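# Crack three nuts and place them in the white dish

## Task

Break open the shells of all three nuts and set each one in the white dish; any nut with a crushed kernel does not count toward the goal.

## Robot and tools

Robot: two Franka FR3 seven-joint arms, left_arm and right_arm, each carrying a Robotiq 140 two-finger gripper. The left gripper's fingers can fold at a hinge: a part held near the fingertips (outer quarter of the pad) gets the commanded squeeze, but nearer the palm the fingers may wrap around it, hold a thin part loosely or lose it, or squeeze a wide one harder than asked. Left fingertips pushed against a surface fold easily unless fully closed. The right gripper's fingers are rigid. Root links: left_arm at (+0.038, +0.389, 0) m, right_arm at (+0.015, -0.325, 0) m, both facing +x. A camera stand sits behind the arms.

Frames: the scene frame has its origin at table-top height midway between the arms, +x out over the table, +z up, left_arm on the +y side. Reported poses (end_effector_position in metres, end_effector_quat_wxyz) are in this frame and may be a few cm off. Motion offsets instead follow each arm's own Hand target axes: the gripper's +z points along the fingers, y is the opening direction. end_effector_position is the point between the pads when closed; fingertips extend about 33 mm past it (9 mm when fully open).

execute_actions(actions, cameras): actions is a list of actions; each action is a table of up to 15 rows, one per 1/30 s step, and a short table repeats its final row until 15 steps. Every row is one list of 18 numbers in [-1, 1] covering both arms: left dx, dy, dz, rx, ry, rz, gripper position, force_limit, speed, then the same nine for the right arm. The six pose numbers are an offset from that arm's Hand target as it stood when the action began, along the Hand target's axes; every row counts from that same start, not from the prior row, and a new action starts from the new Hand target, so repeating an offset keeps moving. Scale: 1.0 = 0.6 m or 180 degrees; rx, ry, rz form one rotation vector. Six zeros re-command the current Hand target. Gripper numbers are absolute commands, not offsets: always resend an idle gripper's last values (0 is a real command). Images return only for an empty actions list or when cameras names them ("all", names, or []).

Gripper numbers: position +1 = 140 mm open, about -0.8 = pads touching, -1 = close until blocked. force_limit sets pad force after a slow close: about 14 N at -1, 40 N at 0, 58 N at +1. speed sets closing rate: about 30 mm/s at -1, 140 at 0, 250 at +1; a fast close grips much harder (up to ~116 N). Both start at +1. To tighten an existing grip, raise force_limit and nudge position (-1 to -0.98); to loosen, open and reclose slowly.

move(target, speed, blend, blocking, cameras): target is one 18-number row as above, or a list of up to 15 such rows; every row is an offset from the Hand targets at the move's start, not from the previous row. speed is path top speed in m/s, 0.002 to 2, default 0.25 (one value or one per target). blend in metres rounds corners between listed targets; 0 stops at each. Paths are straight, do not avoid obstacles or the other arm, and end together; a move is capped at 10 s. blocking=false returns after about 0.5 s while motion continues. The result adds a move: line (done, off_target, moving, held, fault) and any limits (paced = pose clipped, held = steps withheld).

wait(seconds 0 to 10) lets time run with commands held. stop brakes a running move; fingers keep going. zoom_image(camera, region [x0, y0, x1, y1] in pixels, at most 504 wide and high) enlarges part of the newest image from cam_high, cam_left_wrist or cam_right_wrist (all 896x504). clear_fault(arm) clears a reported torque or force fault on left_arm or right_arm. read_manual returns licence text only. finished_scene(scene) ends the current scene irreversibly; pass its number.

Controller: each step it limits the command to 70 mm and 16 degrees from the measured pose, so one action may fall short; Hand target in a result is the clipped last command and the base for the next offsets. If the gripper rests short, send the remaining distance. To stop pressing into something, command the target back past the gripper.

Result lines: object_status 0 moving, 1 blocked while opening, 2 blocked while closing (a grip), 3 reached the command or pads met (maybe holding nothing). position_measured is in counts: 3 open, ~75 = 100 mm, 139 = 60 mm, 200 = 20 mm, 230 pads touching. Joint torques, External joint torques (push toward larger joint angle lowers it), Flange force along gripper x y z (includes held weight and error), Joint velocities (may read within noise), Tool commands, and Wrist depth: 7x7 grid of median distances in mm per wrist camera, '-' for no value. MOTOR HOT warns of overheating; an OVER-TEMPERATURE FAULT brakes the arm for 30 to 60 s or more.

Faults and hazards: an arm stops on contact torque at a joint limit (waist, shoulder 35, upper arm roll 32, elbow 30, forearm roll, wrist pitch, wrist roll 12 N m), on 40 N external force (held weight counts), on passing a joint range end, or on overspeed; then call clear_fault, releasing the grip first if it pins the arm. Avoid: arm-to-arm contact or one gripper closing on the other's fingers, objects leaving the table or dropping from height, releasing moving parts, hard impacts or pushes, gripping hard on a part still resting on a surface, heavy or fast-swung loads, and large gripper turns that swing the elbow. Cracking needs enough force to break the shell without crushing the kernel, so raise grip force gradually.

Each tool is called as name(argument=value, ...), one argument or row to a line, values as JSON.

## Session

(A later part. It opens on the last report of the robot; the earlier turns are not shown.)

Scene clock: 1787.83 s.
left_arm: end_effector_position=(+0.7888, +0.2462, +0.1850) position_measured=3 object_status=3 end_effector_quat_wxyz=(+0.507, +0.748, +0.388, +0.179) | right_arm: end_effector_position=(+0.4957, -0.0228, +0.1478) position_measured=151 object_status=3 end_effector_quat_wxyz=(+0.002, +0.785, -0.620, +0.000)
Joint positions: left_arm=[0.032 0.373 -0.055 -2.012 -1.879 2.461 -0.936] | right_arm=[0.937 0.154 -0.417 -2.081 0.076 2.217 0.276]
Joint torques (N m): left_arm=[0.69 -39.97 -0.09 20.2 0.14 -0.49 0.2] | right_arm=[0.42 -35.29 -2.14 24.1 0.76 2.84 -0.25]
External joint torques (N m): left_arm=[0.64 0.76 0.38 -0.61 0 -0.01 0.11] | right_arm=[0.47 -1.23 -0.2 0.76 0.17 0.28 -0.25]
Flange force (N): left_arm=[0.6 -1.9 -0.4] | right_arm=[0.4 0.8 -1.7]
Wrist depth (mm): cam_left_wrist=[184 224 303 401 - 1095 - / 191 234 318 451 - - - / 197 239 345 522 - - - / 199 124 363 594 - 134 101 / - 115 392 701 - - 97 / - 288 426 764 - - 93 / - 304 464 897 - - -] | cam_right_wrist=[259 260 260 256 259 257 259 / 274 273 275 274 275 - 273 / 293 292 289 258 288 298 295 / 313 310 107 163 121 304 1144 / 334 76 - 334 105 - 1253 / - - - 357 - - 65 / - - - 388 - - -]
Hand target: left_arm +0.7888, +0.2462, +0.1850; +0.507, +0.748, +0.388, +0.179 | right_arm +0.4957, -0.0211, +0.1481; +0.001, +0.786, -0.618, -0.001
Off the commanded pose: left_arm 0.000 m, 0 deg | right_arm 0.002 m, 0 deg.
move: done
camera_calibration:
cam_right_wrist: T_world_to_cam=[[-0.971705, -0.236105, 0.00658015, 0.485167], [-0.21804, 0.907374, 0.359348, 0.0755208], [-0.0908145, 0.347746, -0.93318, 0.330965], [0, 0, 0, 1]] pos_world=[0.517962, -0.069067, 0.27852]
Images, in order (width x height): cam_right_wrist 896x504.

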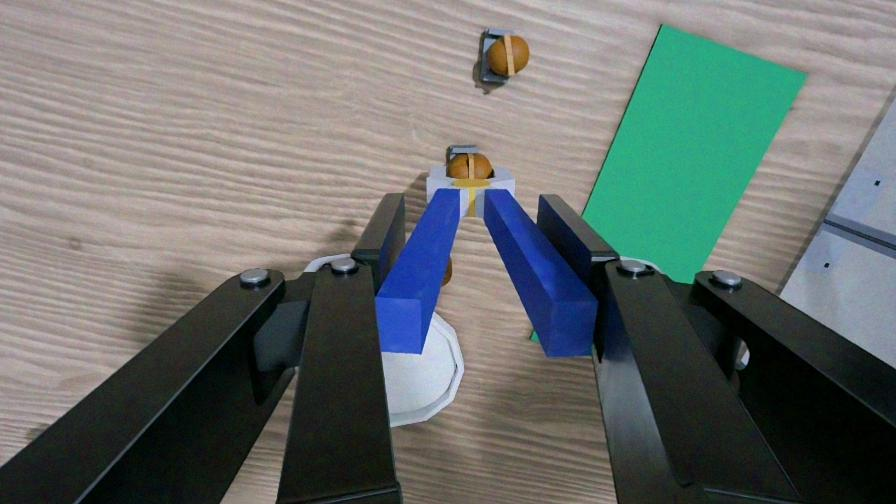

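move(
  target=[
    [0,0,0,0,0,0,1,1,1,0,0,0.0,0,0,0,-0.155,-1,-1],
    [0,0,0,0,0,0,1,1,1,0,0,0.0167,0,0,0,-0.155,-1,-1],
  ],
  speed=0.02,
  cameras=["cam_right_wrist","cam_high"],
)

zoom_image(
  camera="cam_right_wrist",
  region=[380, 80, 560, 220],
)

zoom_image(
  camera="cam_high",
  region=[372, 190, 452, 280],
)

Scene clock: 1794.10 s.
left_arm: end_effector_position=(+0.7888, +0.2462, +0.1850) position_measured=3 object_status=3 end_effector_quat_wxyz=(+0.507, +0.748, +0.388, +0.179) | right_arm: end_effector_position=(+0.4949, -0.0228, +0.1377) position_measured=148 object_status=3 end_effector_quat_wxyz=(+0.003, +0.784, -0.620, +0.000)
Joint positions: left_arm=[0.032 0.373 -0.055 -2.012 -1.879 2.461 -0.936] | right_arm=[0.937 0.169 -0.416 -2.091 0.083 2.238 0.273]
Joint velocities: left_arm=[within noise] | right_arm=[0 -0.001 0.001 0 0 0.005 -0.001]
Joint torques (N m): left_arm=[0.74 -39.91 -0.1 20.2 0.13 -0.48 0.18] | right_arm=[-0.01 -35.52 -2.36 23.8 1.07 3.06 -0.34]
External joint torques (N m): left_arm=[0.7 0.59 0.38 -0.52 -0.01 0 0.09] | right_arm=[-0.09 -1.46 -0.38 0.8 0.49 0.53 -0.34]
Flange force (N): left_arm=[0.6 -1.6 -0.6] | right_arm=[1.3 0.6 -1.1]
Wrist depth (mm): cam_left_wrist=[184 223 303 410 - - - / 192 233 317 454 - - - / 198 240 343 518 - - 1139 / 199 124 363 597 - 134 101 / - 115 393 701 - - 97 / - 287 425 761 - 3386 92 / - 304 466 827 - 4085 -] | cam_right_wrist=[250 251 250 248 250 248 251 / 265 264 264 264 265 - 266 / 280 281 280 243 279 - 281 / 299 299 108 170 122 295 306 / 315 76 86 320 105 - 1260 / - - - 341 344 - - / - - - 372 - - -]
Hand target: left_arm +0.7888, +0.2462, +0.1850; +0.507, +0.748, +0.388, +0.179 | right_arm +0.4956, -0.0211, +0.1381; +0.001, +0.786, -0.618, -0.001
Off the commanded pose: left_arm 0.000 m, 0 deg | right_arm 0.002 m, 0 deg.
move: done
camera_calibration:
cam_right_wrist: T_world_to_cam=[[-0.97178, -0.23574, 0.00836281, 0.484278], [-0.217245, 0.908228, 0.357668, 0.078906], [-0.091912, 0.345758, -0.933811, 0.32211], [0, 0, 0, 1]] pos_world=[0.517359, -0.0688728, 0.268518]
Images, in order (width x height): cam_high 896x504, cam_right_wrist 896x504.

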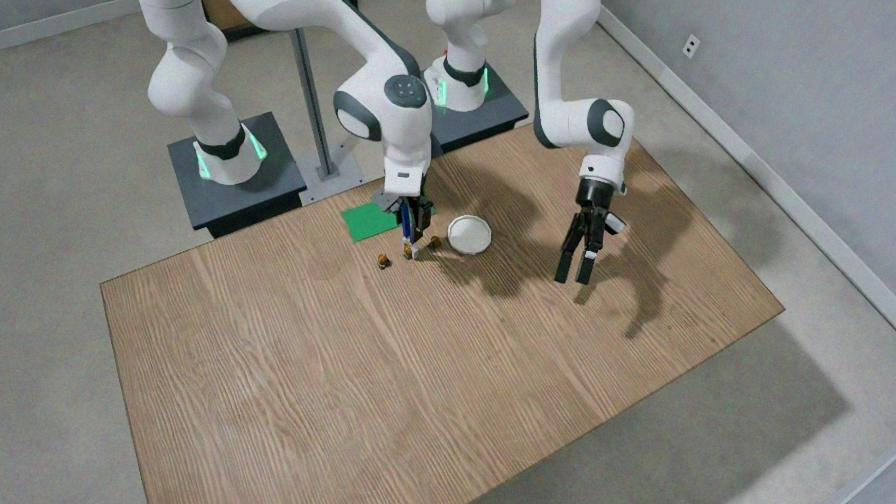

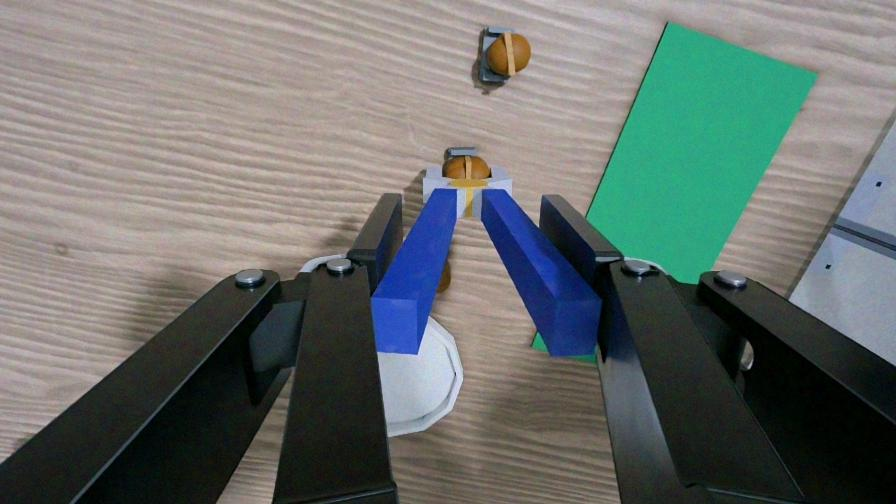

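Scaled by 2.800 from the camera's 896x504 image, which has a finer 1280x720 frame.

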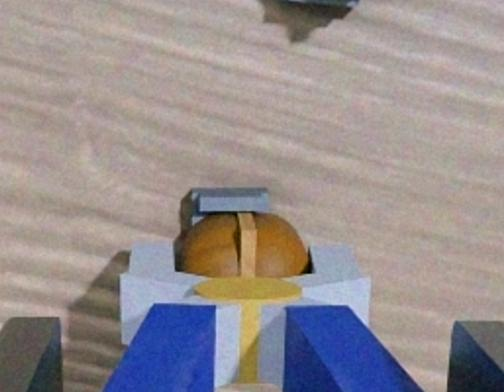

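Scaled by 5.600 from the camera's 896x504 image, which has a finer 1280x720 frame.

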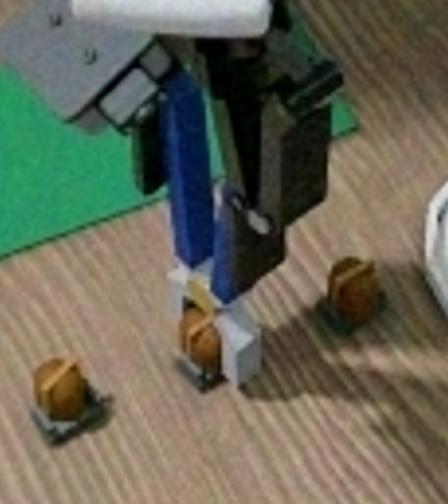

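move(
  target=[
    [0,0,0,0,0,0,1,1,1,-0.0058,0,0,0,0,0,-0.155,-1,-1],
    [0,0,0,0,0,0,1,1,1,-0.0058,0,0.0067,0,0,0,-0.155,-1,-1],
    [0,0,0,0,0,0,1,1,1,-0.0058,0,0.0067,0,0,0,-0.21,-1,-1],
  ],
  speed=0.02,
  cameras=["cam_right_wrist"],
)

zoom_image(
  camera="cam_right_wrist",
  region=[380, 80, 560, 220],
)

Scene clock: 1805.87 s.
left_arm: end_effector_position=(+0.7888, +0.2462, +0.1850) position_measured=3 object_status=3 end_effector_quat_wxyz=(+0.507, +0.748, +0.388, +0.179) | right_arm: end_effector_position=(+0.4945, -0.0197, +0.1337) position_measured=155 object_status=3 end_effector_quat_wxyz=(+0.003, +0.785, -0.619, +0.000)
Joint positions: left_arm=[0.032 0.373 -0.055 -2.012 -1.879 2.461 -0.936] | right_arm=[0.937 0.178 -0.411 -2.091 0.087 2.246 0.272]
Joint torques (N m): left_arm=[0.71 -39.98 -0.14 20.18 0.15 -0.48 0.19] | right_arm=[0.36 -35.8 -2.36 23.71 1.1 3.05 -0.17]
External joint torques (N m): left_arm=[0.66 0.71 0.34 -0.67 0.01 0.01 0.1] | right_arm=[0.41 -1.28 -0.17 0.74 0.52 0.51 -0.17]
Flange force (N): left_arm=[0.4 -1.9 -0.7] | right_arm=[0.3 0.9 -1.0]
Wrist depth (mm): cam_left_wrist=[184 222 302 441 - - - / 192 233 319 464 - - - / 198 239 345 519 - 1422 1320 / 199 124 366 593 - 134 101 / - 115 393 713 - - 97 / - 286 426 785 4766 4515 92 / - 305 468 822 3841 3342 -] | cam_right_wrist=[246 247 246 247 246 244 247 / 261 261 260 261 261 - 261 / 276 278 277 240 273 276 276 / 295 295 288 157 121 291 1139 / 312 - - 317 105 - 1260 / - - - 339 - - - / - - - 366 - - -]
Hand target: left_arm +0.7888, +0.2462, +0.1850; +0.507, +0.748, +0.388, +0.179 | right_arm +0.4948, -0.0177, +0.1340; +0.001, +0.786, -0.618, -0.001
Off the commanded pose: left_arm 0.000 m, 0 deg | right_arm 0.002 m, 0 deg.
move: done
camera_calibration:
cam_right_wrist: T_world_to_cam=[[-0.971102, -0.238539, 0.00774688, 0.484281], [-0.220042, 0.907424, 0.357998, 0.0787369], [-0.0924263, 0.345948, -0.93369, 0.317512], [0, 0, 0, 1]] pos_world=[0.516958, -0.0657702, 0.264518]
Images, in order (width x height): cam_right_wrist 896x504.

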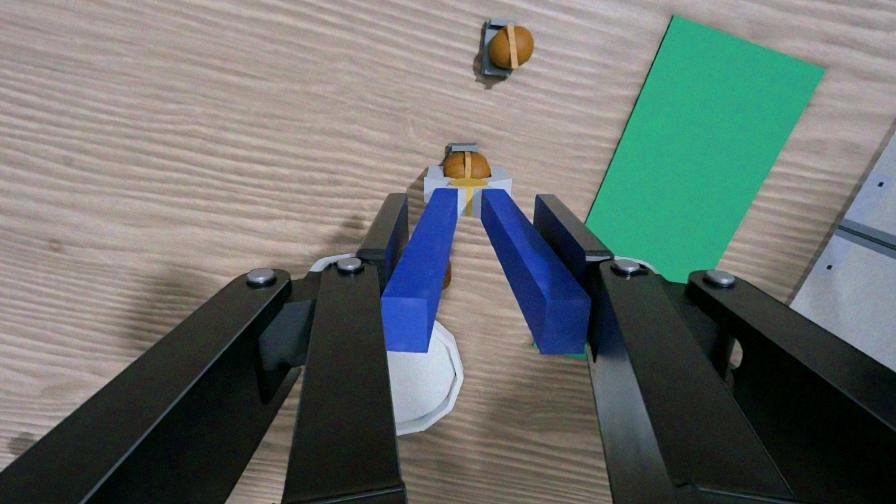

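Scaled by 2.800 from the camera's 896x504 image, which has a finer 1280x720 frame.

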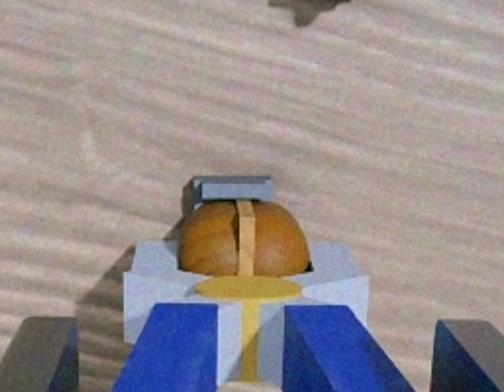

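move(
  target=[0,0,0,0,0,0,1,1,1,0,0,0,0,0,0,-0.27,-1,-1],
  speed=0.02,
)

wait(
  seconds=1.0,
  cameras=["cam_right_wrist"],
)

zoom_image(
  camera="cam_right_wrist",
  region=[380, 80, 560, 220],
)

Scene clock: 1812.13 s.
left_arm: end_effector_position=(+0.7888, +0.2462, +0.1850) position_measured=3 object_status=3 end_effector_quat_wxyz=(+0.507, +0.748, +0.388, +0.179) | right_arm: end_effector_position=(+0.4947, -0.0195, +0.1339) position_measured=157 object_status=2 end_effector_quat_wxyz=(+0.003, +0.785, -0.619, +0.000)
Joint positions: left_arm=[0.032 0.373 -0.055 -2.012 -1.879 2.461 -0.936] | right_arm=[0.937 0.178 -0.411 -2.09 0.088 2.247 0.272]
Joint torques (N m): left_arm=[0.73 -39.97 -0.14 20.18 0.13 -0.48 0.18] | right_arm=[0.26 -35.1 -2.35 23.26 1.02 2.98 -0.18]
External joint torques (N m): left_arm=[0.6 0.54 0.27 -0.53 0 0 0.09] | right_arm=[0.28 -0.55 -0.18 0.18 0.44 0.42 -0.18]
Flange force (N): left_arm=[0.3 -1.5 -0.6] | right_arm=[0.4 0.7 0.4]
Wrist depth (mm): cam_left_wrist=[184 223 303 424 - - - / 192 232 318 473 - - - / 198 240 343 520 - - - / 199 124 362 597 - 134 101 / - 115 392 696 - 2738 97 / - 287 428 759 3431 4362 93 / - 305 465 807 - - -] | cam_right_wrist=[247 247 247 244 247 245 246 / 262 262 262 261 261 263 261 / 278 277 278 243 276 276 276 / 295 296 288 157 121 287 1161 / 312 - - 316 105 88 1267 / - - - 343 - - - / - - - 370 - - -]
Hand target: left_arm +0.7888, +0.2462, +0.1850; +0.507, +0.748, +0.388, +0.179 | right_arm +0.4948, -0.0177, +0.1340; +0.001, +0.786, -0.618, -0.001
Off the commanded pose: left_arm 0.000 m, 0 deg | right_arm 0.002 m, 0 deg.
move: done

Scene clock: 1813.13 s.
left_arm: end_effector_position=(+0.7888, +0.2462, +0.1850) position_measured=3 object_status=3 end_effector_quat_wxyz=(+0.507, +0.748, +0.388, +0.179) | right_arm: end_effector_position=(+0.4947, -0.0195, +0.1339) position_measured=157 object_status=2 end_effector_quat_wxyz=(+0.003, +0.785, -0.619, +0.000)
Joint positions: left_arm=[0.032 0.373 -0.055 -2.012 -1.879 2.461 -0.936] | right_arm=[0.937 0.178 -0.411 -2.09 0.088 2.247 0.272]
Joint torques (N m): left_arm=[0.69 -39.94 -0.12 20.18 0.12 -0.48 0.19] | right_arm=[0.24 -35.1 -2.39 23.33 1.02 2.98 -0.2]
External joint torques (N m): left_arm=[0.71 0.76 0.41 -0.68 -0.01 0.02 0.11] | right_arm=[0.25 -0.68 -0.24 0.34 0.45 0.44 -0.2]
Flange force (N): left_arm=[0.5 -2.0 -0.6] | right_arm=[0.5 0.5 0.1]
Wrist depth (mm): cam_left_wrist=[184 223 303 410 - - - / 192 234 318 459 - - 1081 / 198 240 345 521 - - - / 199 124 363 594 - 134 102 / - 115 393 690 - - 97 / - 287 426 761 - - 92 / - 304 466 836 3064 - -] | cam_right_wrist=[246 248 248 247 247 245 247 / 262 261 261 262 262 - 261 / 278 277 276 244 272 - 276 / 296 295 288 157 121 288 1030 / 311 - - 318 105 88 1247 / - - - 335 - - - / - - - 367 - - -]
Hand target: left_arm +0.7888, +0.2462, +0.1850; +0.507, +0.748, +0.388, +0.179 | right_arm +0.4948, -0.0177, +0.1340; +0.001, +0.786, -0.618, -0.001
Tool commands: left_gripper/position=+1.0 left_gripper/force_limit=+1.0 left_gripper/speed=+1.0 right_gripper/position=-0.27 right_gripper/force_limit=-1.0 right_gripper/speed=-1.0
Off the commanded pose: left_arm 0.000 m, 0 deg | right_arm 0.002 m, 0 deg.
wait: 1.00 s; at rest by 0.17 s
camera_calibration:
cam_right_wrist: T_world_to_cam=[[-0.971148, -0.238371, 0.00714222, 0.484621], [-0.220048, 0.907236, 0.358471, 0.0783701], [-0.0919289, 0.346556, -0.933514, 0.317375], [0, 0, 0, 1]] pos_world=[0.51706, -0.0655687, 0.264719]
Images, in order (width x height): cam_right_wrist 896x504.

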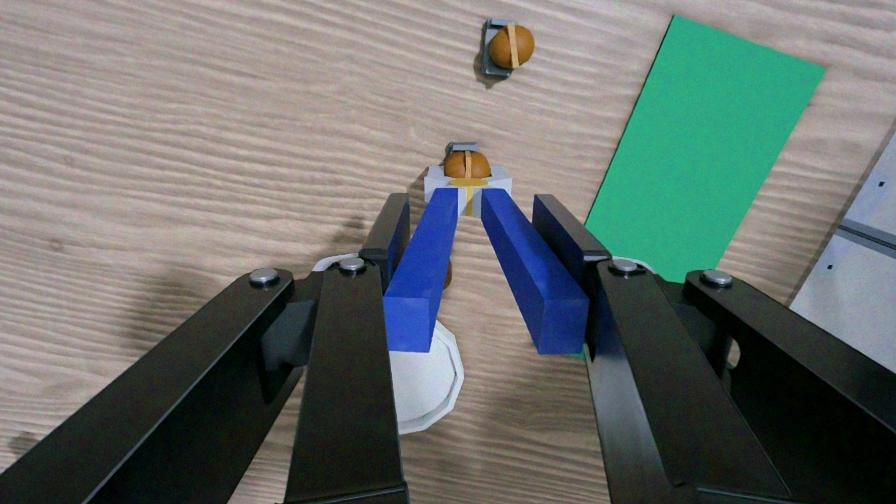

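Scaled by 2.800 from the camera's 896x504 image, which has a finer 1280x720 frame.

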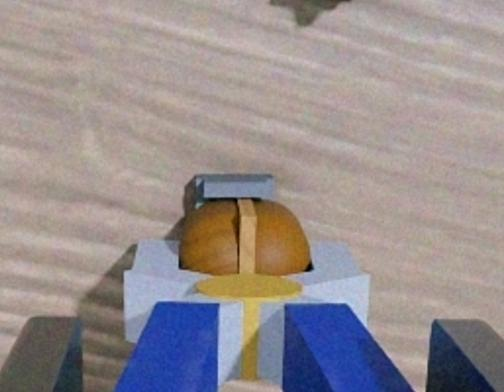

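move(
  target=[0,0,0,0,0,0,1,1,1,0,0,0,0,0,0,-0.287,0,-1],
  speed=0.02,
)

wait(
  seconds=1.0,
  cameras=["cam_right_wrist"],
)

zoom_image(
  camera="cam_right_wrist",
  region=[380, 80, 560, 220],
)

Scene clock: 1818.43 s.
left_arm: end_effector_position=(+0.7888, +0.2462, +0.1850) position_measured=3 object_status=3 end_effector_quat_wxyz=(+0.507, +0.748, +0.388, +0.179) | right_arm: end_effector_position=(+0.4955, -0.0188, +0.1350) position_measured=165 object_status=3 end_effector_quat_wxyz=(+0.001, +0.785, -0.619, +0.001)
Joint positions: left_arm=[0.032 0.373 -0.055 -2.012 -1.879 2.461 -0.936] | right_arm=[0.937 0.177 -0.411 -2.089 0.088 2.248 0.272]
Joint torques (N m): left_arm=[0.68 -39.96 -0.11 20.19 0.14 -0.47 0.18] | right_arm=[0.29 -34.38 -2.36 22.67 1.03 2.85 -0.19]
External joint torques (N m): left_arm=[0.76 0.62 0.49 -0.59 0 0.03 0.09] | right_arm=[0.26 0.24 -0.25 -0.47 0.45 0.28 -0.19]
Flange force (N): left_arm=[0.6 -1.7 -0.8] | right_arm=[0.6 0.7 1.8]
Wrist depth (mm): cam_left_wrist=[184 223 302 425 1327 - - / 192 233 317 451 - - - / 198 239 345 522 - - - / 199 124 365 597 - 134 102 / - 115 393 694 - - 97 / - 286 424 830 3785 3625 93 / - 304 465 825 - 3574 -] | cam_right_wrist=[247 248 248 247 248 244 247 / 262 262 262 262 261 260 260 / 279 279 280 240 275 274 277 / 297 298 290 146 121 304 306 / 316 - - 314 105 92 1281 / - - - 338 - 76 - / - - - 368 - - -]
Hand target: left_arm +0.7888, +0.2462, +0.1850; +0.507, +0.748, +0.388, +0.179 | right_arm +0.4948, -0.0177, +0.1340; +0.001, +0.786, -0.618, -0.001
Off the commanded pose: left_arm 0.000 m, 0 deg | right_arm 0.002 m, 0 deg.
move: done

Scene clock: 1819.43 s.
left_arm: end_effector_position=(+0.7888, +0.2462, +0.1850) position_measured=3 object_status=3 end_effector_quat_wxyz=(+0.507, +0.748, +0.388, +0.179) | right_arm: end_effector_position=(+0.4955, -0.0188, +0.1350) position_measured=165 object_status=3 end_effector_quat_wxyz=(+0.001, +0.785, -0.619, +0.001)
Joint positions: left_arm=[0.032 0.373 -0.055 -2.012 -1.879 2.461 -0.936] | right_arm=[0.937 0.177 -0.411 -2.089 0.088 2.248 0.272]
Joint torques (N m): left_arm=[0.68 -39.98 -0.14 20.21 0.13 -0.47 0.15] | right_arm=[0.29 -34.35 -2.38 22.65 1.02 2.86 -0.2]
External joint torques (N m): left_arm=[0.5 0.54 0.22 -0.55 -0.01 0 0.07] | right_arm=[0.39 0.07 -0.16 -0.31 0.44 0.32 -0.2]
Flange force (N): left_arm=[0.2 -1.5 -0.6] | right_arm=[0.4 0.7 1.5]
Wrist depth (mm): cam_left_wrist=[184 223 303 455 - - - / 192 233 318 460 - - - / 198 239 343 520 - - - / 199 124 363 598 - 134 101 / - 115 395 713 - - 97 / - 285 425 757 - - 92 / - 304 466 884 3676 - -] | cam_right_wrist=[248 248 248 247 247 245 247 / 263 261 263 262 261 - 261 / 279 279 279 242 276 - 277 / 296 298 289 147 143 291 304 / 313 - - 313 105 92 1274 / - - - 337 - 76 - / - - - 369 - - -]
Hand target: left_arm +0.7888, +0.2462, +0.1850; +0.507, +0.748, +0.388, +0.179 | right_arm +0.4948, -0.0177, +0.1340; +0.001, +0.786, -0.618, -0.001
Tool commands: left_gripper/position=+1.0 left_gripper/force_limit=+1.0 left_gripper/speed=+1.0 right_gripper/position=-0.287 right_gripper/force_limit=+0.0 right_gripper/speed=-1.0
Off the commanded pose: left_arm 0.000 m, 0 deg | right_arm 0.002 m, 0 deg.
wait: 1.00 s; at rest by 0.17 s
camera_calibration:
cam_right_wrist: T_world_to_cam=[[-0.971142, -0.238458, 0.00447317, 0.485902], [-0.220937, 0.906532, 0.359703, 0.0778054], [-0.0898292, 0.348335, -0.933056, 0.317217], [0, 0, 0, 1]] pos_world=[0.517565, -0.0651637, 0.265821]
Images, in order (width x height): cam_right_wrist 896x504.

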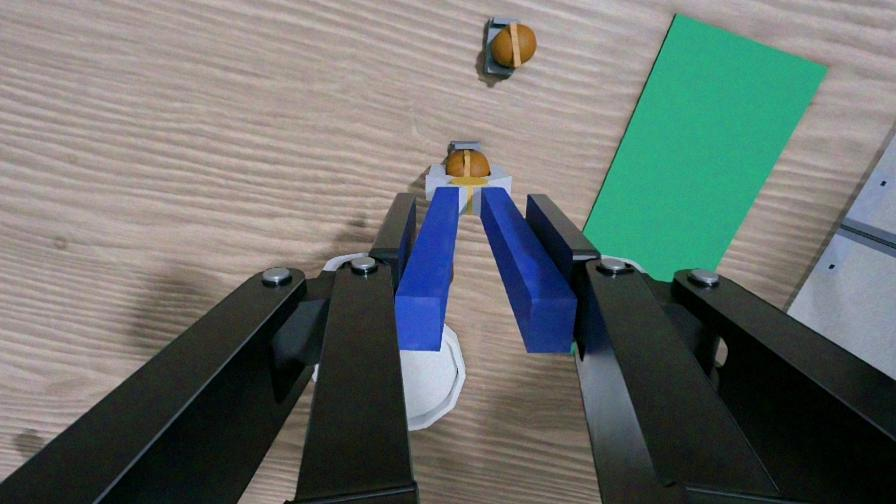

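Scaled by 2.800 from the camera's 896x504 image, which has a finer 1280x720 frame.

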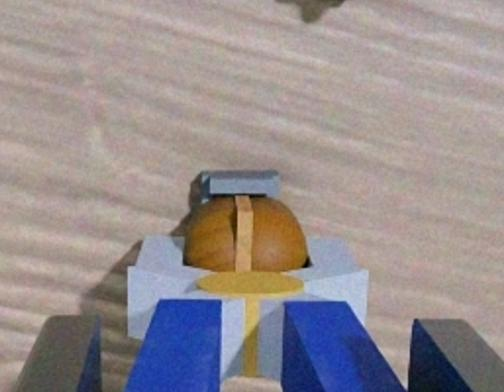

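move(
  target=[0,0,0,0,0,0,1,1,1, 0,0,0,0,0,0,-0.21,-1,-1],
  cameras=["cam_right_wrist"],
)

zoom_image(
  camera="cam_right_wrist",
  region=[380, 80, 560, 220],
)

Scene clock: 1847.77 s.
left_arm: end_effector_position=(+0.7888, +0.2462, +0.1850) position_measured=3 object_status=3 end_effector_quat_wxyz=(+0.507, +0.748, +0.388, +0.179) | right_arm: end_effector_position=(+0.4948, -0.0194, +0.1339) position_measured=155 object_status=3 end_effector_quat_wxyz=(+0.002, +0.785, -0.619, +0.000)
Joint positions: left_arm=[0.032 0.373 -0.055 -2.012 -1.879 2.461 -0.936] | right_arm=[0.937 0.178 -0.411 -2.091 0.088 2.248 0.272]
Joint torques (N m): left_arm=[0.71 -39.96 -0.13 20.2 0.14 -0.48 0.2] | right_arm=[0.37 -35.7 -2.42 23.64 1.02 2.84 -0.2]
External joint torques (N m): left_arm=[0.63 0.5 0.31 -0.51 0 0 0.12] | right_arm=[0.46 -1.17 -0.18 0.6 0.44 0.29 -0.2]
Flange force (N): left_arm=[0.3 -1.6 -0.7] | right_arm=[0.3 1.0 -1.3]
Wrist depth (mm): cam_left_wrist=[183 224 302 406 - - - / 192 234 318 477 - 1274 - / 198 240 343 521 - - - / 199 124 363 590 - 134 101 / - 115 393 701 - - 96 / - 287 427 773 4021 3841 93 / - 306 465 916 3625 3574 -] | cam_right_wrist=[247 248 247 245 247 243 245 / 262 262 261 263 261 - 261 / 279 278 276 240 276 286 277 / 295 296 288 158 128 291 302 / 313 - - 317 105 - 1253 / - - - 341 - - - / - - - 368 - - -]
Hand target: left_arm +0.7888, +0.2462, +0.1850; +0.507, +0.748, +0.388, +0.179 | right_arm +0.4948, -0.0177, +0.1340; +0.001, +0.786, -0.618, -0.001
Off the commanded pose: left_arm 0.000 m, 0 deg | right_arm 0.002 m, 0 deg.
move: done
camera_calibration:
cam_right_wrist: T_world_to_cam=[[-0.971161, -0.238339, 0.00643107, 0.484917], [-0.22024, 0.907091, 0.358721, 0.0784149], [-0.091331, 0.34696, -0.933423, 0.317077], [0, 0, 0, 1]] pos_world=[0.517161, -0.0655676, 0.264719]
Images, in order (width x height): cam_right_wrist 896x504.

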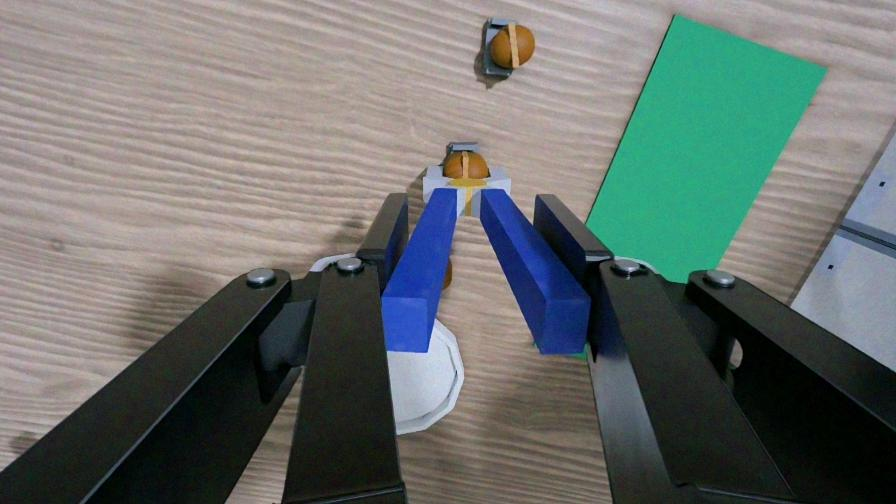

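Scaled by 2.800 from the camera's 896x504 image, which has a finer 1280x720 frame.

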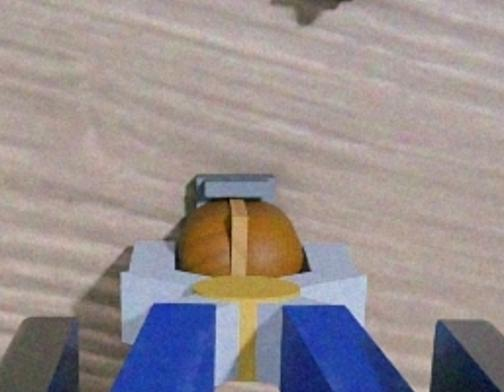

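move(
  target=[0,0,0,0,0,0,1,1,1, 0,0,0,0,0,0,-0.287,-1,-1],
)

zoom_image(
  camera="cam_right_wrist",
  region=[380, 80, 560, 220],
)

Scene clock: 1860.40 s.
left_arm: end_effector_position=(+0.7888, +0.2462, +0.1850) position_measured=3 object_status=3 end_effector_quat_wxyz=(+0.507, +0.748, +0.388, +0.179) | right_arm: end_effector_position=(+0.4949, -0.0193, +0.1340) position_measured=165 object_status=0 end_effector_quat_wxyz=(+0.002, +0.785, -0.619, +0.000)
Joint positions: left_arm=[0.032 0.373 -0.055 -2.012 -1.879 2.461 -0.936] | right_arm=[0.937 0.178 -0.411 -2.09 0.088 2.248 0.272]
Joint torques (N m): left_arm=[0.72 -39.97 -0.08 20.13 0.12 -0.48 0.2] | right_arm=[0.26 -35.07 -2.37 23.33 1.03 2.83 -0.18]
External joint torques (N m): left_arm=[0.67 0.6 0.4 -0.64 -0.01 0.01 0.12] | right_arm=[0.43 -0.47 -0.06 0.25 0.45 0.27 -0.18]
Flange force (N): left_arm=[0.3 -1.8 -0.9] | right_arm=[0.0 0.2 0.1]
Wrist depth (mm): cam_left_wrist=[184 222 303 416 - - - / 192 233 319 463 - - 1095 / 198 239 343 517 - - - / 200 124 365 598 - 134 102 / - 115 393 699 - - 97 / - 286 427 755 4856 3574 92 / - 305 465 833 3478 - -] | cam_right_wrist=[247 247 246 247 246 242 246 / 261 262 264 263 261 259 261 / 278 277 277 236 275 - 279 / 296 296 289 146 143 295 299 / 313 - - 316 105 92 1309 / - - - 340 - 76 - / - - - 368 - - -]
Hand target: left_arm +0.7888, +0.2462, +0.1850; +0.507, +0.748, +0.388, +0.179 | right_arm +0.4948, -0.0177, +0.1340; +0.001, +0.786, -0.618, -0.001
Off the commanded pose: left_arm 0.000 m, 0 deg | right_arm 0.002 m, 0 deg.
move: done

Scaled by 2.800 from the camera's 896x504 image, which has a finer 1280x720 frame.
This view is cut from an older image: the scene may have changed since it was taken.

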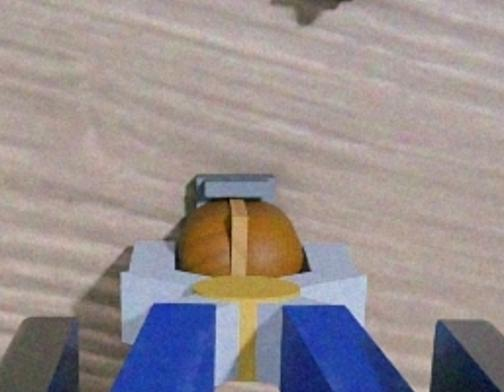

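wait(
  seconds=0.3,
  cameras=["cam_right_wrist"],
)

zoom_image(
  camera="cam_right_wrist",
  region=[420, 130, 510, 200],
)

Scene clock: 1865.17 s.
left_arm: end_effector_position=(+0.7888, +0.2462, +0.1850) position_measured=3 object_status=3 end_effector_quat_wxyz=(+0.507, +0.748, +0.388, +0.179) | right_arm: end_effector_position=(+0.4949, -0.0193, +0.1340) position_measured=165 object_status=3 end_effector_quat_wxyz=(+0.002, +0.785, -0.619, +0.000)
Joint positions: left_arm=[0.032 0.373 -0.055 -2.012 -1.879 2.461 -0.936] | right_arm=[0.937 0.178 -0.411 -2.09 0.088 2.248 0.272]
Joint torques (N m): left_arm=[0.72 -39.97 -0.14 20.17 0.13 -0.48 0.18] | right_arm=[0.21 -35.1 -2.43 23.31 1.02 2.82 -0.16]
External joint torques (N m): left_arm=[0.66 0.85 0.33 -0.76 -0.01 0.01 0.1] | right_arm=[0.17 -0.72 -0.32 0.35 0.44 0.28 -0.16]
Flange force (N): left_arm=[0.4 -2.1 -0.5] | right_arm=[0.5 0.4 -0.4]
Wrist depth (mm): cam_left_wrist=[184 223 302 414 - - - / 192 232 317 476 - - - / 198 240 343 522 - - - / 199 124 365 593 - 134 101 / - 115 392 696 - - 97 / - 288 424 764 - - 92 / - 304 465 926 5361 - -] | cam_right_wrist=[248 247 248 247 247 241 246 / 261 261 262 262 261 263 261 / 278 279 279 235 274 - 277 / 296 296 288 146 144 293 305 / 312 - - 317 105 92 1253 / - - - 337 - 76 - / - - - 368 - - -]
Hand target: left_arm +0.7888, +0.2462, +0.1850; +0.507, +0.748, +0.388, +0.179 | right_arm +0.4948, -0.0177, +0.1340; +0.001, +0.786, -0.618, -0.001
Tool commands: left_gripper/position=+1.0 left_gripper/force_limit=+1.0 left_gripper/speed=+1.0 right_gripper/position=-0.287 right_gripper/force_limit=-1.0 right_gripper/speed=-1.0
Off the commanded pose: left_arm 0.000 m, 0 deg | right_arm 0.002 m, 0 deg.
wait: 0.30 s; at rest from the start
camera_calibration:
cam_right_wrist: T_world_to_cam=[[-0.971159, -0.238354, 0.00619258, 0.485099], [-0.220332, 0.907051, 0.358766, 0.0783432], [-0.0911301, 0.347054, -0.933407, 0.317043], [0, 0, 0, 1]] pos_world=[0.517262, -0.0654673, 0.26482]
Images, in order (width x height): cam_right_wrist 896x504.

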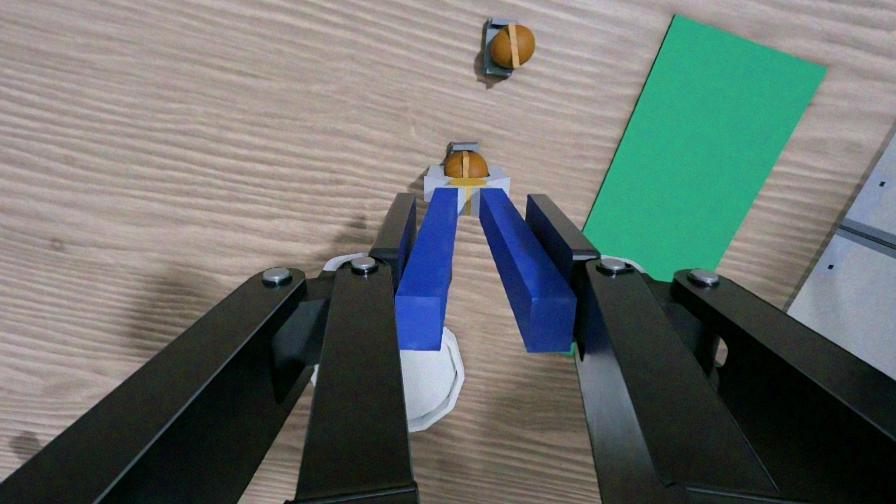

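Scaled by 5.600 from the camera's 896x504 image, which has a finer 1280x720 frame.

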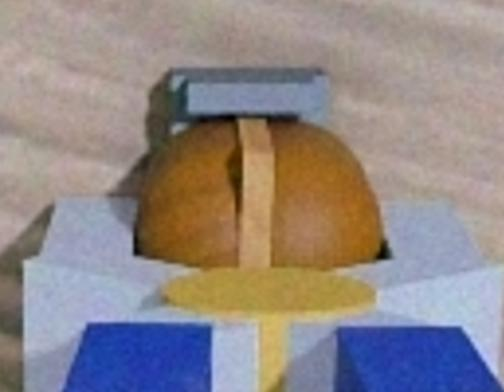

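zoom_image(
  camera="cam_right_wrist",
  region=[470, 10, 560, 80],
)

move(
  target=[0,0,0,0,0,0,1,1,1, 0,0,0,0,0,0,-0.22,-1,-1],
)

Scaled by 5.600 from the camera's 896x504 image, which has a finer 1280x720 frame.

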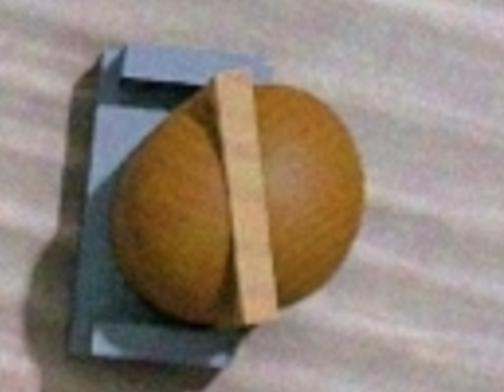

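Scene clock: 1869.00 s.
left_arm: end_effector_position=(+0.7888, +0.2462, +0.1850) position_measured=3 object_status=3 end_effector_quat_wxyz=(+0.507, +0.748, +0.388, +0.179) | right_arm: end_effector_position=(+0.4949, -0.0193, +0.1340) position_measured=157 object_status=3 end_effector_quat_wxyz=(+0.002, +0.785, -0.619, +0.000)
Joint positions: left_arm=[0.032 0.373 -0.055 -2.012 -1.879 2.461 -0.936] | right_arm=[0.937 0.178 -0.411 -2.091 0.088 2.248 0.272]
Joint torques (N m): left_arm=[0.68 -39.96 -0.1 20.15 0.13 -0.48 0.17] | right_arm=[0.39 -35.7 -2.4 23.65 1.03 2.84 -0.17]
External joint torques (N m): left_arm=[0.49 0.59 0.25 -0.59 0 -0.01 0.09] | right_arm=[0.31 -1.21 -0.33 0.64 0.46 0.3 -0.17]
Flange force (N): left_arm=[0.2 -1.6 -0.6] | right_arm=[0.5 0.8 -1.4]
Wrist depth (mm): cam_left_wrist=[183 223 305 465 - - - / 192 233 317 454 - - - / 198 239 344 522 - - - / 198 124 366 593 - 134 101 / - 115 392 715 - - 97 / - 286 427 794 3478 3525 92 / - 305 466 861 3676 3478 -] | cam_right_wrist=[246 247 247 244 246 243 247 / 260 262 262 261 260 - 264 / 278 278 276 244 278 - 276 / 296 295 290 158 125 291 302 / 315 - - 317 106 89 1247 / - - - 339 - - - / - - - 366 - - -]
Hand target: left_arm +0.7888, +0.2462, +0.1850; +0.507, +0.748, +0.388, +0.179 | right_arm +0.4948, -0.0177, +0.1340; +0.001, +0.786, -0.618, -0.001
Off the commanded pose: left_arm 0.000 m, 0 deg | right_arm 0.002 m, 0 deg.
move: done

move(
  target=[0,0,0,0,0,0,1,1,1, 0,0,-0.0667,0,0,0,-0.22,-1,-1],
  speed=0.03,
  cameras=["cam_right_wrist", "cam_high"],
)

Scene clock: 1877.37 s.
left_arm: end_effector_position=(+0.7888, +0.2462, +0.1850) position_measured=3 object_status=3 end_effector_quat_wxyz=(+0.507, +0.748, +0.388, +0.179) | right_arm: end_effector_position=(+0.4940, -0.0170, +0.1721) position_measured=157 object_status=3 end_effector_quat_wxyz=(+0.001, +0.788, -0.616, -0.002)
Joint positions: left_arm=[0.032 0.373 -0.055 -2.012 -1.879 2.461 -0.936] | right_arm=[0.939 0.126 -0.412 -2.049 0.065 2.16 0.282]
Joint velocities: left_arm=[within noise] | right_arm=[0.001 0.001 0 -0.001 0 -0.004 0.002]
Joint torques (N m): left_arm=[0.74 -40 -0.17 20.19 0.14 -0.47 0.16] | right_arm=[0.64 -35.79 -2.21 25.23 0.37 2.62 0.26]
External joint torques (N m): left_arm=[0.8 0.63 0.4 -0.6 0 0.03 0.07] | right_arm=[0.79 -2.37 -0.55 1.53 -0.25 0.07 0.25]
Flange force (N): left_arm=[0.6 -1.7 -0.8] | right_arm=[-0.1 2.8 -5.1]
Wrist depth (mm): cam_left_wrist=[183 223 303 401 - - - / 192 232 319 456 - - - / 198 239 345 522 - - - / 199 124 366 597 - 134 101 / - 115 392 715 - - 97 / - 287 426 838 4085 - 92 / - 305 464 903 3431 - -] | cam_right_wrist=[279 280 279 276 280 277 280 / 295 298 296 296 296 298 300 / 315 317 315 278 307 308 1133 / 338 335 328 158 121 332 1221 / 356 - - 357 106 89 1323 / - - - 390 - - - / - - - 423 - - -]
Hand target: left_arm +0.7888, +0.2462, +0.1850; +0.507, +0.748, +0.388, +0.179 | right_arm +0.4949, -0.0177, +0.1741; +0.001, +0.786, -0.618, -0.001
Off the commanded pose: left_arm 0.000 m, 0 deg | right_arm 0.002 m, 0 deg.
move: done
camera_calibration:
cam_right_wrist: T_world_to_cam=[[-0.969274, -0.24587, 0.00740855, 0.483223], [-0.22632, 0.903192, 0.364724, 0.0643484], [-0.0963662, 0.351841, -0.931086, 0.353965], [0, 0, 0, 1]] pos_world=[0.517049, -0.0638485, 0.302523]
Images, in order (width x height): cam_high 896x504, cam_right_wrist 896x504.

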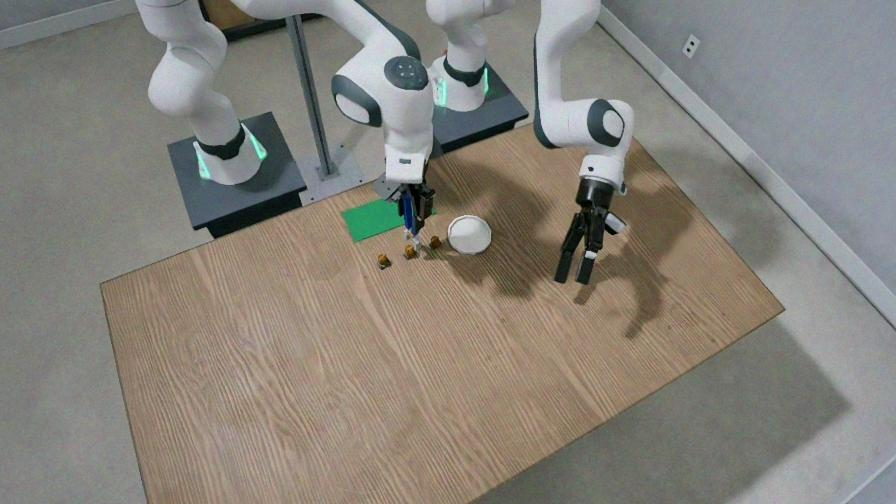

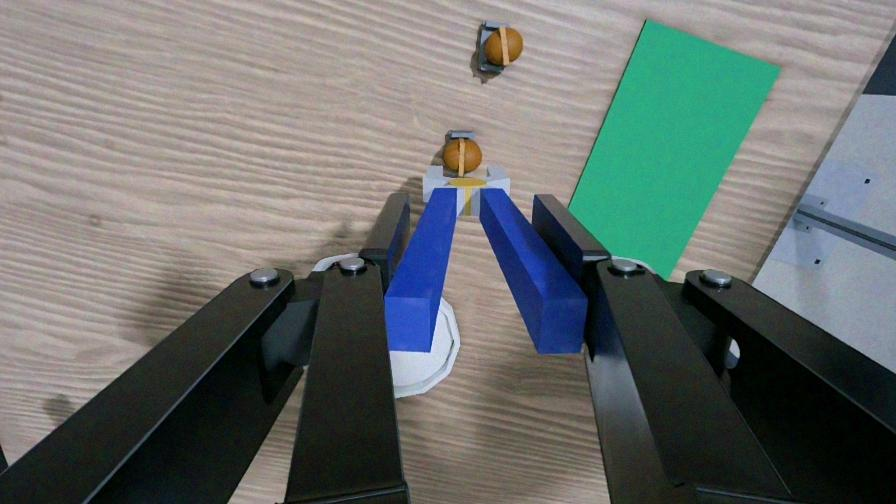

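move(
  target=[
    [0,0,0,0,0,0,1,1,1, 0,0,0,0,0,0,-1,-1,-1],
    [0,0,0,0,0,0,1,1,1, -0.1074,-0.0311,0,0,0,0.048,-1,-1,-1],
  ],
  speed=0.1,
  cameras=["cam_right_wrist"],
)

Scene clock: 1893.30 s.
left_arm: end_effector_position=(+0.7888, +0.2462, +0.1850) position_measured=3 object_status=3 end_effector_quat_wxyz=(+0.507, +0.748, +0.388, +0.179) | right_arm: end_effector_position=(+0.4980, +0.0484, +0.1733) position_measured=188 object_status=2 end_effector_quat_wxyz=(+0.001, +0.741, -0.672, +0.001)
Joint positions: left_arm=[0.032 0.373 -0.055 -2.012 -1.879 2.461 -0.936] | right_arm=[1.004 0.25 -0.404 -1.887 0.111 2.113 0.487]
Joint velocities: left_arm=[within noise] | right_arm=[0 0 0.001 0 0.001 -0.001 0.006]
Joint torques (N m): left_arm=[0.74 -39.97 -0.12 20.2 0.14 -0.48 0.21] | right_arm=[0.72 -39.3 -3.67 25.55 1.11 2.63 0.19]
External joint torques (N m): left_arm=[0.5 0.7 0.2 -0.64 0 -0.01 0.12] | right_arm=[0.67 -1.39 -0.7 1.58 0.47 0.1 0.19]
Flange force (N): left_arm=[0.2 -1.8 -0.5] | right_arm=[-1.5 -1.2 -3.3]
Wrist depth (mm): cam_left_wrist=[184 224 302 414 - - - / 192 232 317 455 - - - / 198 240 346 521 - - - / 199 124 364 642 2626 134 106 / - 115 392 715 - 2626 97 / - 287 429 785 3899 - 93 / - 303 464 812 3431 3386 -] | cam_right_wrist=[280 281 282 278 282 280 284 / 300 299 299 299 297 - 301 / 315 318 319 271 317 318 319 / 337 340 332 131 131 338 1221 / 363 352 - 108 107 - 1394 / - - - 389 - 73 - / - - - 421 - - -]
Hand target: left_arm +0.7888, +0.2462, +0.1850; +0.507, +0.748, +0.388, +0.179 | right_arm +0.4979, +0.0493, +0.1741; +0.001, +0.737, -0.676, -0.001
Off the commanded pose: left_arm 0.000 m, 0 deg | right_arm 0.001 m, 1 deg.
move: done
camera_calibration:
cam_right_wrist: T_world_to_cam=[[-0.994649, -0.103249, 0.00366961, 0.509546], [-0.0950405, 0.928348, 0.359357, -0.0599557], [-0.0405098, 0.357085, -0.933193, 0.304702], [0, 0, 0, 1]] pos_world=[0.513464, -0.000535088, 0.304022]
Images, in order (width x height): cam_right_wrist 896x504.

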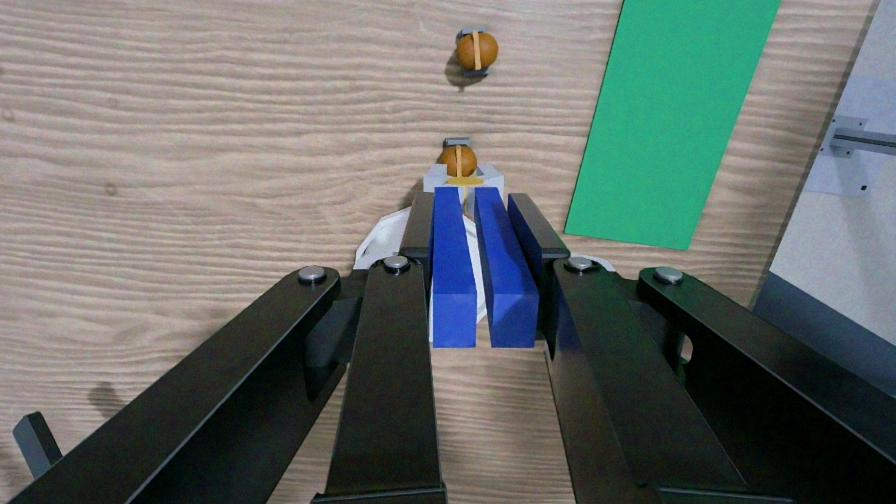

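zoom_image(
  camera="cam_right_wrist",
  region=[380, 80, 560, 220],
)

Scaled by 2.800 from the camera's 896x504 image, which has a finer 1280x720 frame.

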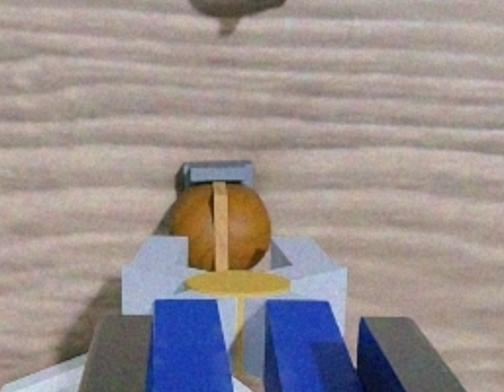

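move(
  target=[
    [0,0,0,0,0,0,1,1,1, 0,-0.003,0,0,0,0,-0.22,-1,-1],
    [0,0,0,0,0,0,1,1,1, 0,-0.003,0.0333,0,0,0,-0.22,-1,-1],
  ],
  speed=0.03,
  cameras=["cam_right_wrist"],
)

zoom_image(
  camera="cam_right_wrist",
  region=[380, 80, 560, 220],
)

Scene clock: 1910.27 s.
left_arm: end_effector_position=(+0.7888, +0.2462, +0.1850) position_measured=3 object_status=3 end_effector_quat_wxyz=(+0.507, +0.748, +0.388, +0.179) | right_arm: end_effector_position=(+0.4990, +0.0475, +0.1535) position_measured=157 object_status=3 end_effector_quat_wxyz=(+0.004, +0.737, -0.676, +0.001)
Joint positions: left_arm=[0.032 0.373 -0.055 -2.012 -1.879 2.461 -0.936] | right_arm=[1.001 0.278 -0.403 -1.902 0.125 2.148 0.489]
Joint velocities: left_arm=[within noise] | right_arm=[0 0 -0.001 -0.001 0 0.004 -0.001]
Joint torques (N m): left_arm=[0.73 -39.97 -0.09 20.18 0.14 -0.48 0.18] | right_arm=[-0.05 -40.23 -3.55 24.4 1.16 3.02 -0.19]
External joint torques (N m): left_arm=[0.84 0.52 0.53 -0.56 0 0.02 0.09] | right_arm=[-0.01 -1.67 -0.18 0.72 0.54 0.5 -0.19]
Flange force (N): left_arm=[0.6 -1.6 -1.1] | right_arm=[1.5 1.5 -1.3]
Wrist depth (mm): cam_left_wrist=[184 223 303 417 - - - / 192 233 318 453 - - - / 197 239 344 516 - - - / 199 124 365 608 - 134 106 / - 115 391 711 4289 - 97 / - 287 426 830 5361 4856 92 / - 305 465 979 3525 3899 -] | cam_right_wrist=[264 264 264 262 265 269 264 / 278 279 278 280 281 - 281 / 295 296 296 281 296 299 1092 / 316 315 308 158 124 317 1203 / 337 - - 332 106 89 1309 / - - - 367 - - - / - - - 394 - - -]
Hand target: left_arm +0.7888, +0.2462, +0.1850; +0.507, +0.748, +0.388, +0.179 | right_arm +0.4996, +0.0495, +0.1541; +0.001, +0.737, -0.676, -0.001
Off the commanded pose: left_arm 0.000 m, 0 deg | right_arm 0.002 m, 0 deg.
move: done
camera_calibration:
cam_right_wrist: T_world_to_cam=[[-0.995872, -0.0904762, 0.00729887, 0.509961], [-0.0819477, 0.930747, 0.356363, -0.0581413], [-0.0390357, 0.354294, -0.934319, 0.286219], [0, 0, 0, 1]] pos_world=[0.514264, -0.00115144, 0.284417]
Images, in order (width x height): cam_right_wrist 896x504.

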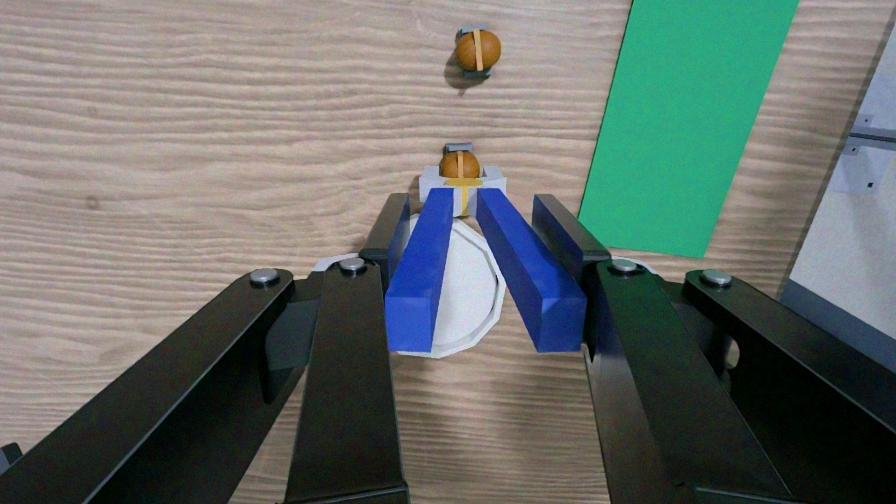

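Scaled by 2.800 from the camera's 896x504 image, which has a finer 1280x720 frame.

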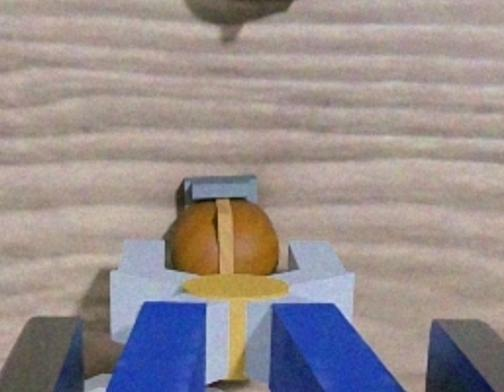

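move(
  target=[0,0,0,0,0,0,1,1,1, -0.003,-0.0012,0.004,0,0,0,-0.22,-1,-1],
  speed=0.03,
  cameras=["cam_right_wrist"],
)

zoom_image(
  camera="cam_right_wrist",
  region=[380, 80, 560, 220],
)

Scene clock: 1924.93 s.
left_arm: end_effector_position=(+0.7888, +0.2462, +0.1850) position_measured=3 object_status=3 end_effector_quat_wxyz=(+0.507, +0.748, +0.388, +0.179) | right_arm: end_effector_position=(+0.4990, +0.0489, +0.1505) position_measured=157 object_status=3 end_effector_quat_wxyz=(+0.004, +0.737, -0.676, +0.001)
Joint positions: left_arm=[0.032 0.373 -0.055 -2.012 -1.879 2.461 -0.936] | right_arm=[1.001 0.285 -0.401 -1.9 0.128 2.152 0.489]
Joint torques (N m): left_arm=[0.7 -39.96 -0.12 20.17 0.13 -0.48 0.19] | right_arm=[-0.1 -40.2 -3.61 25.12 1.11 2.94 -0.17]
External joint torques (N m): left_arm=[0.81 0.49 0.5 -0.48 -0.01 0.02 0.1] | right_arm=[-0.08 -1.47 -0.19 1.48 0.49 0.42 -0.17]
Flange force (N): left_arm=[0.6 -1.6 -0.9] | right_arm=[-0.6 -1.8 -2.1]
Wrist depth (mm): cam_left_wrist=[183 223 302 453 - - - / 191 234 318 456 - - - / 198 240 346 532 - - - / 200 124 364 594 - 134 101 / - 115 394 701 3730 - 97 / - 286 427 752 - 3525 92 / - 303 466 844 - 3342 -] | cam_right_wrist=[261 262 261 259 262 - 263 / 274 275 277 277 278 - 278 / 294 292 293 259 294 - 303 / 311 313 306 158 121 311 1209 / 334 - - 331 106 89 1209 / - - - 363 - - - / - - - 389 - - -]
Hand target: left_arm +0.7888, +0.2462, +0.1850; +0.507, +0.748, +0.388, +0.179 | right_arm +0.5002, +0.0514, +0.1517; +0.001, +0.737, -0.676, -0.001
Off the commanded pose: left_arm 0.000 m, 0 deg | right_arm 0.003 m, 0 deg.
move: done
camera_calibration:
cam_right_wrist: T_world_to_cam=[[-0.995881, -0.0902869, 0.00827682, 0.510045], [-0.0814469, 0.930994, 0.355831, -0.0585582], [-0.0398325, 0.353691, -0.934514, 0.283357], [0, 0, 0, 1]] pos_world=[0.514462, 0.000346772, 0.281416]
Images, in order (width x height): cam_right_wrist 896x504.

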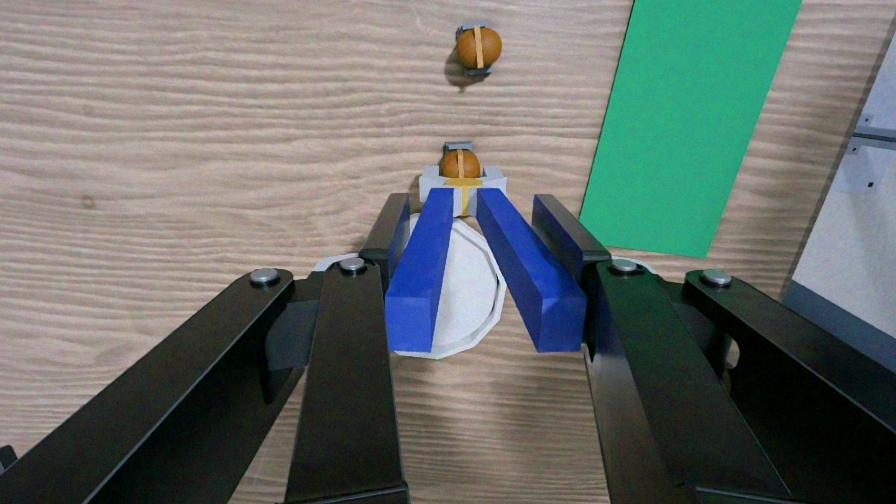

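Scaled by 2.800 from the camera's 896x504 image, which has a finer 1280x720 frame.

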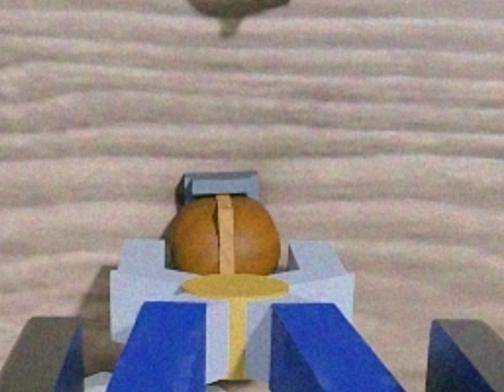

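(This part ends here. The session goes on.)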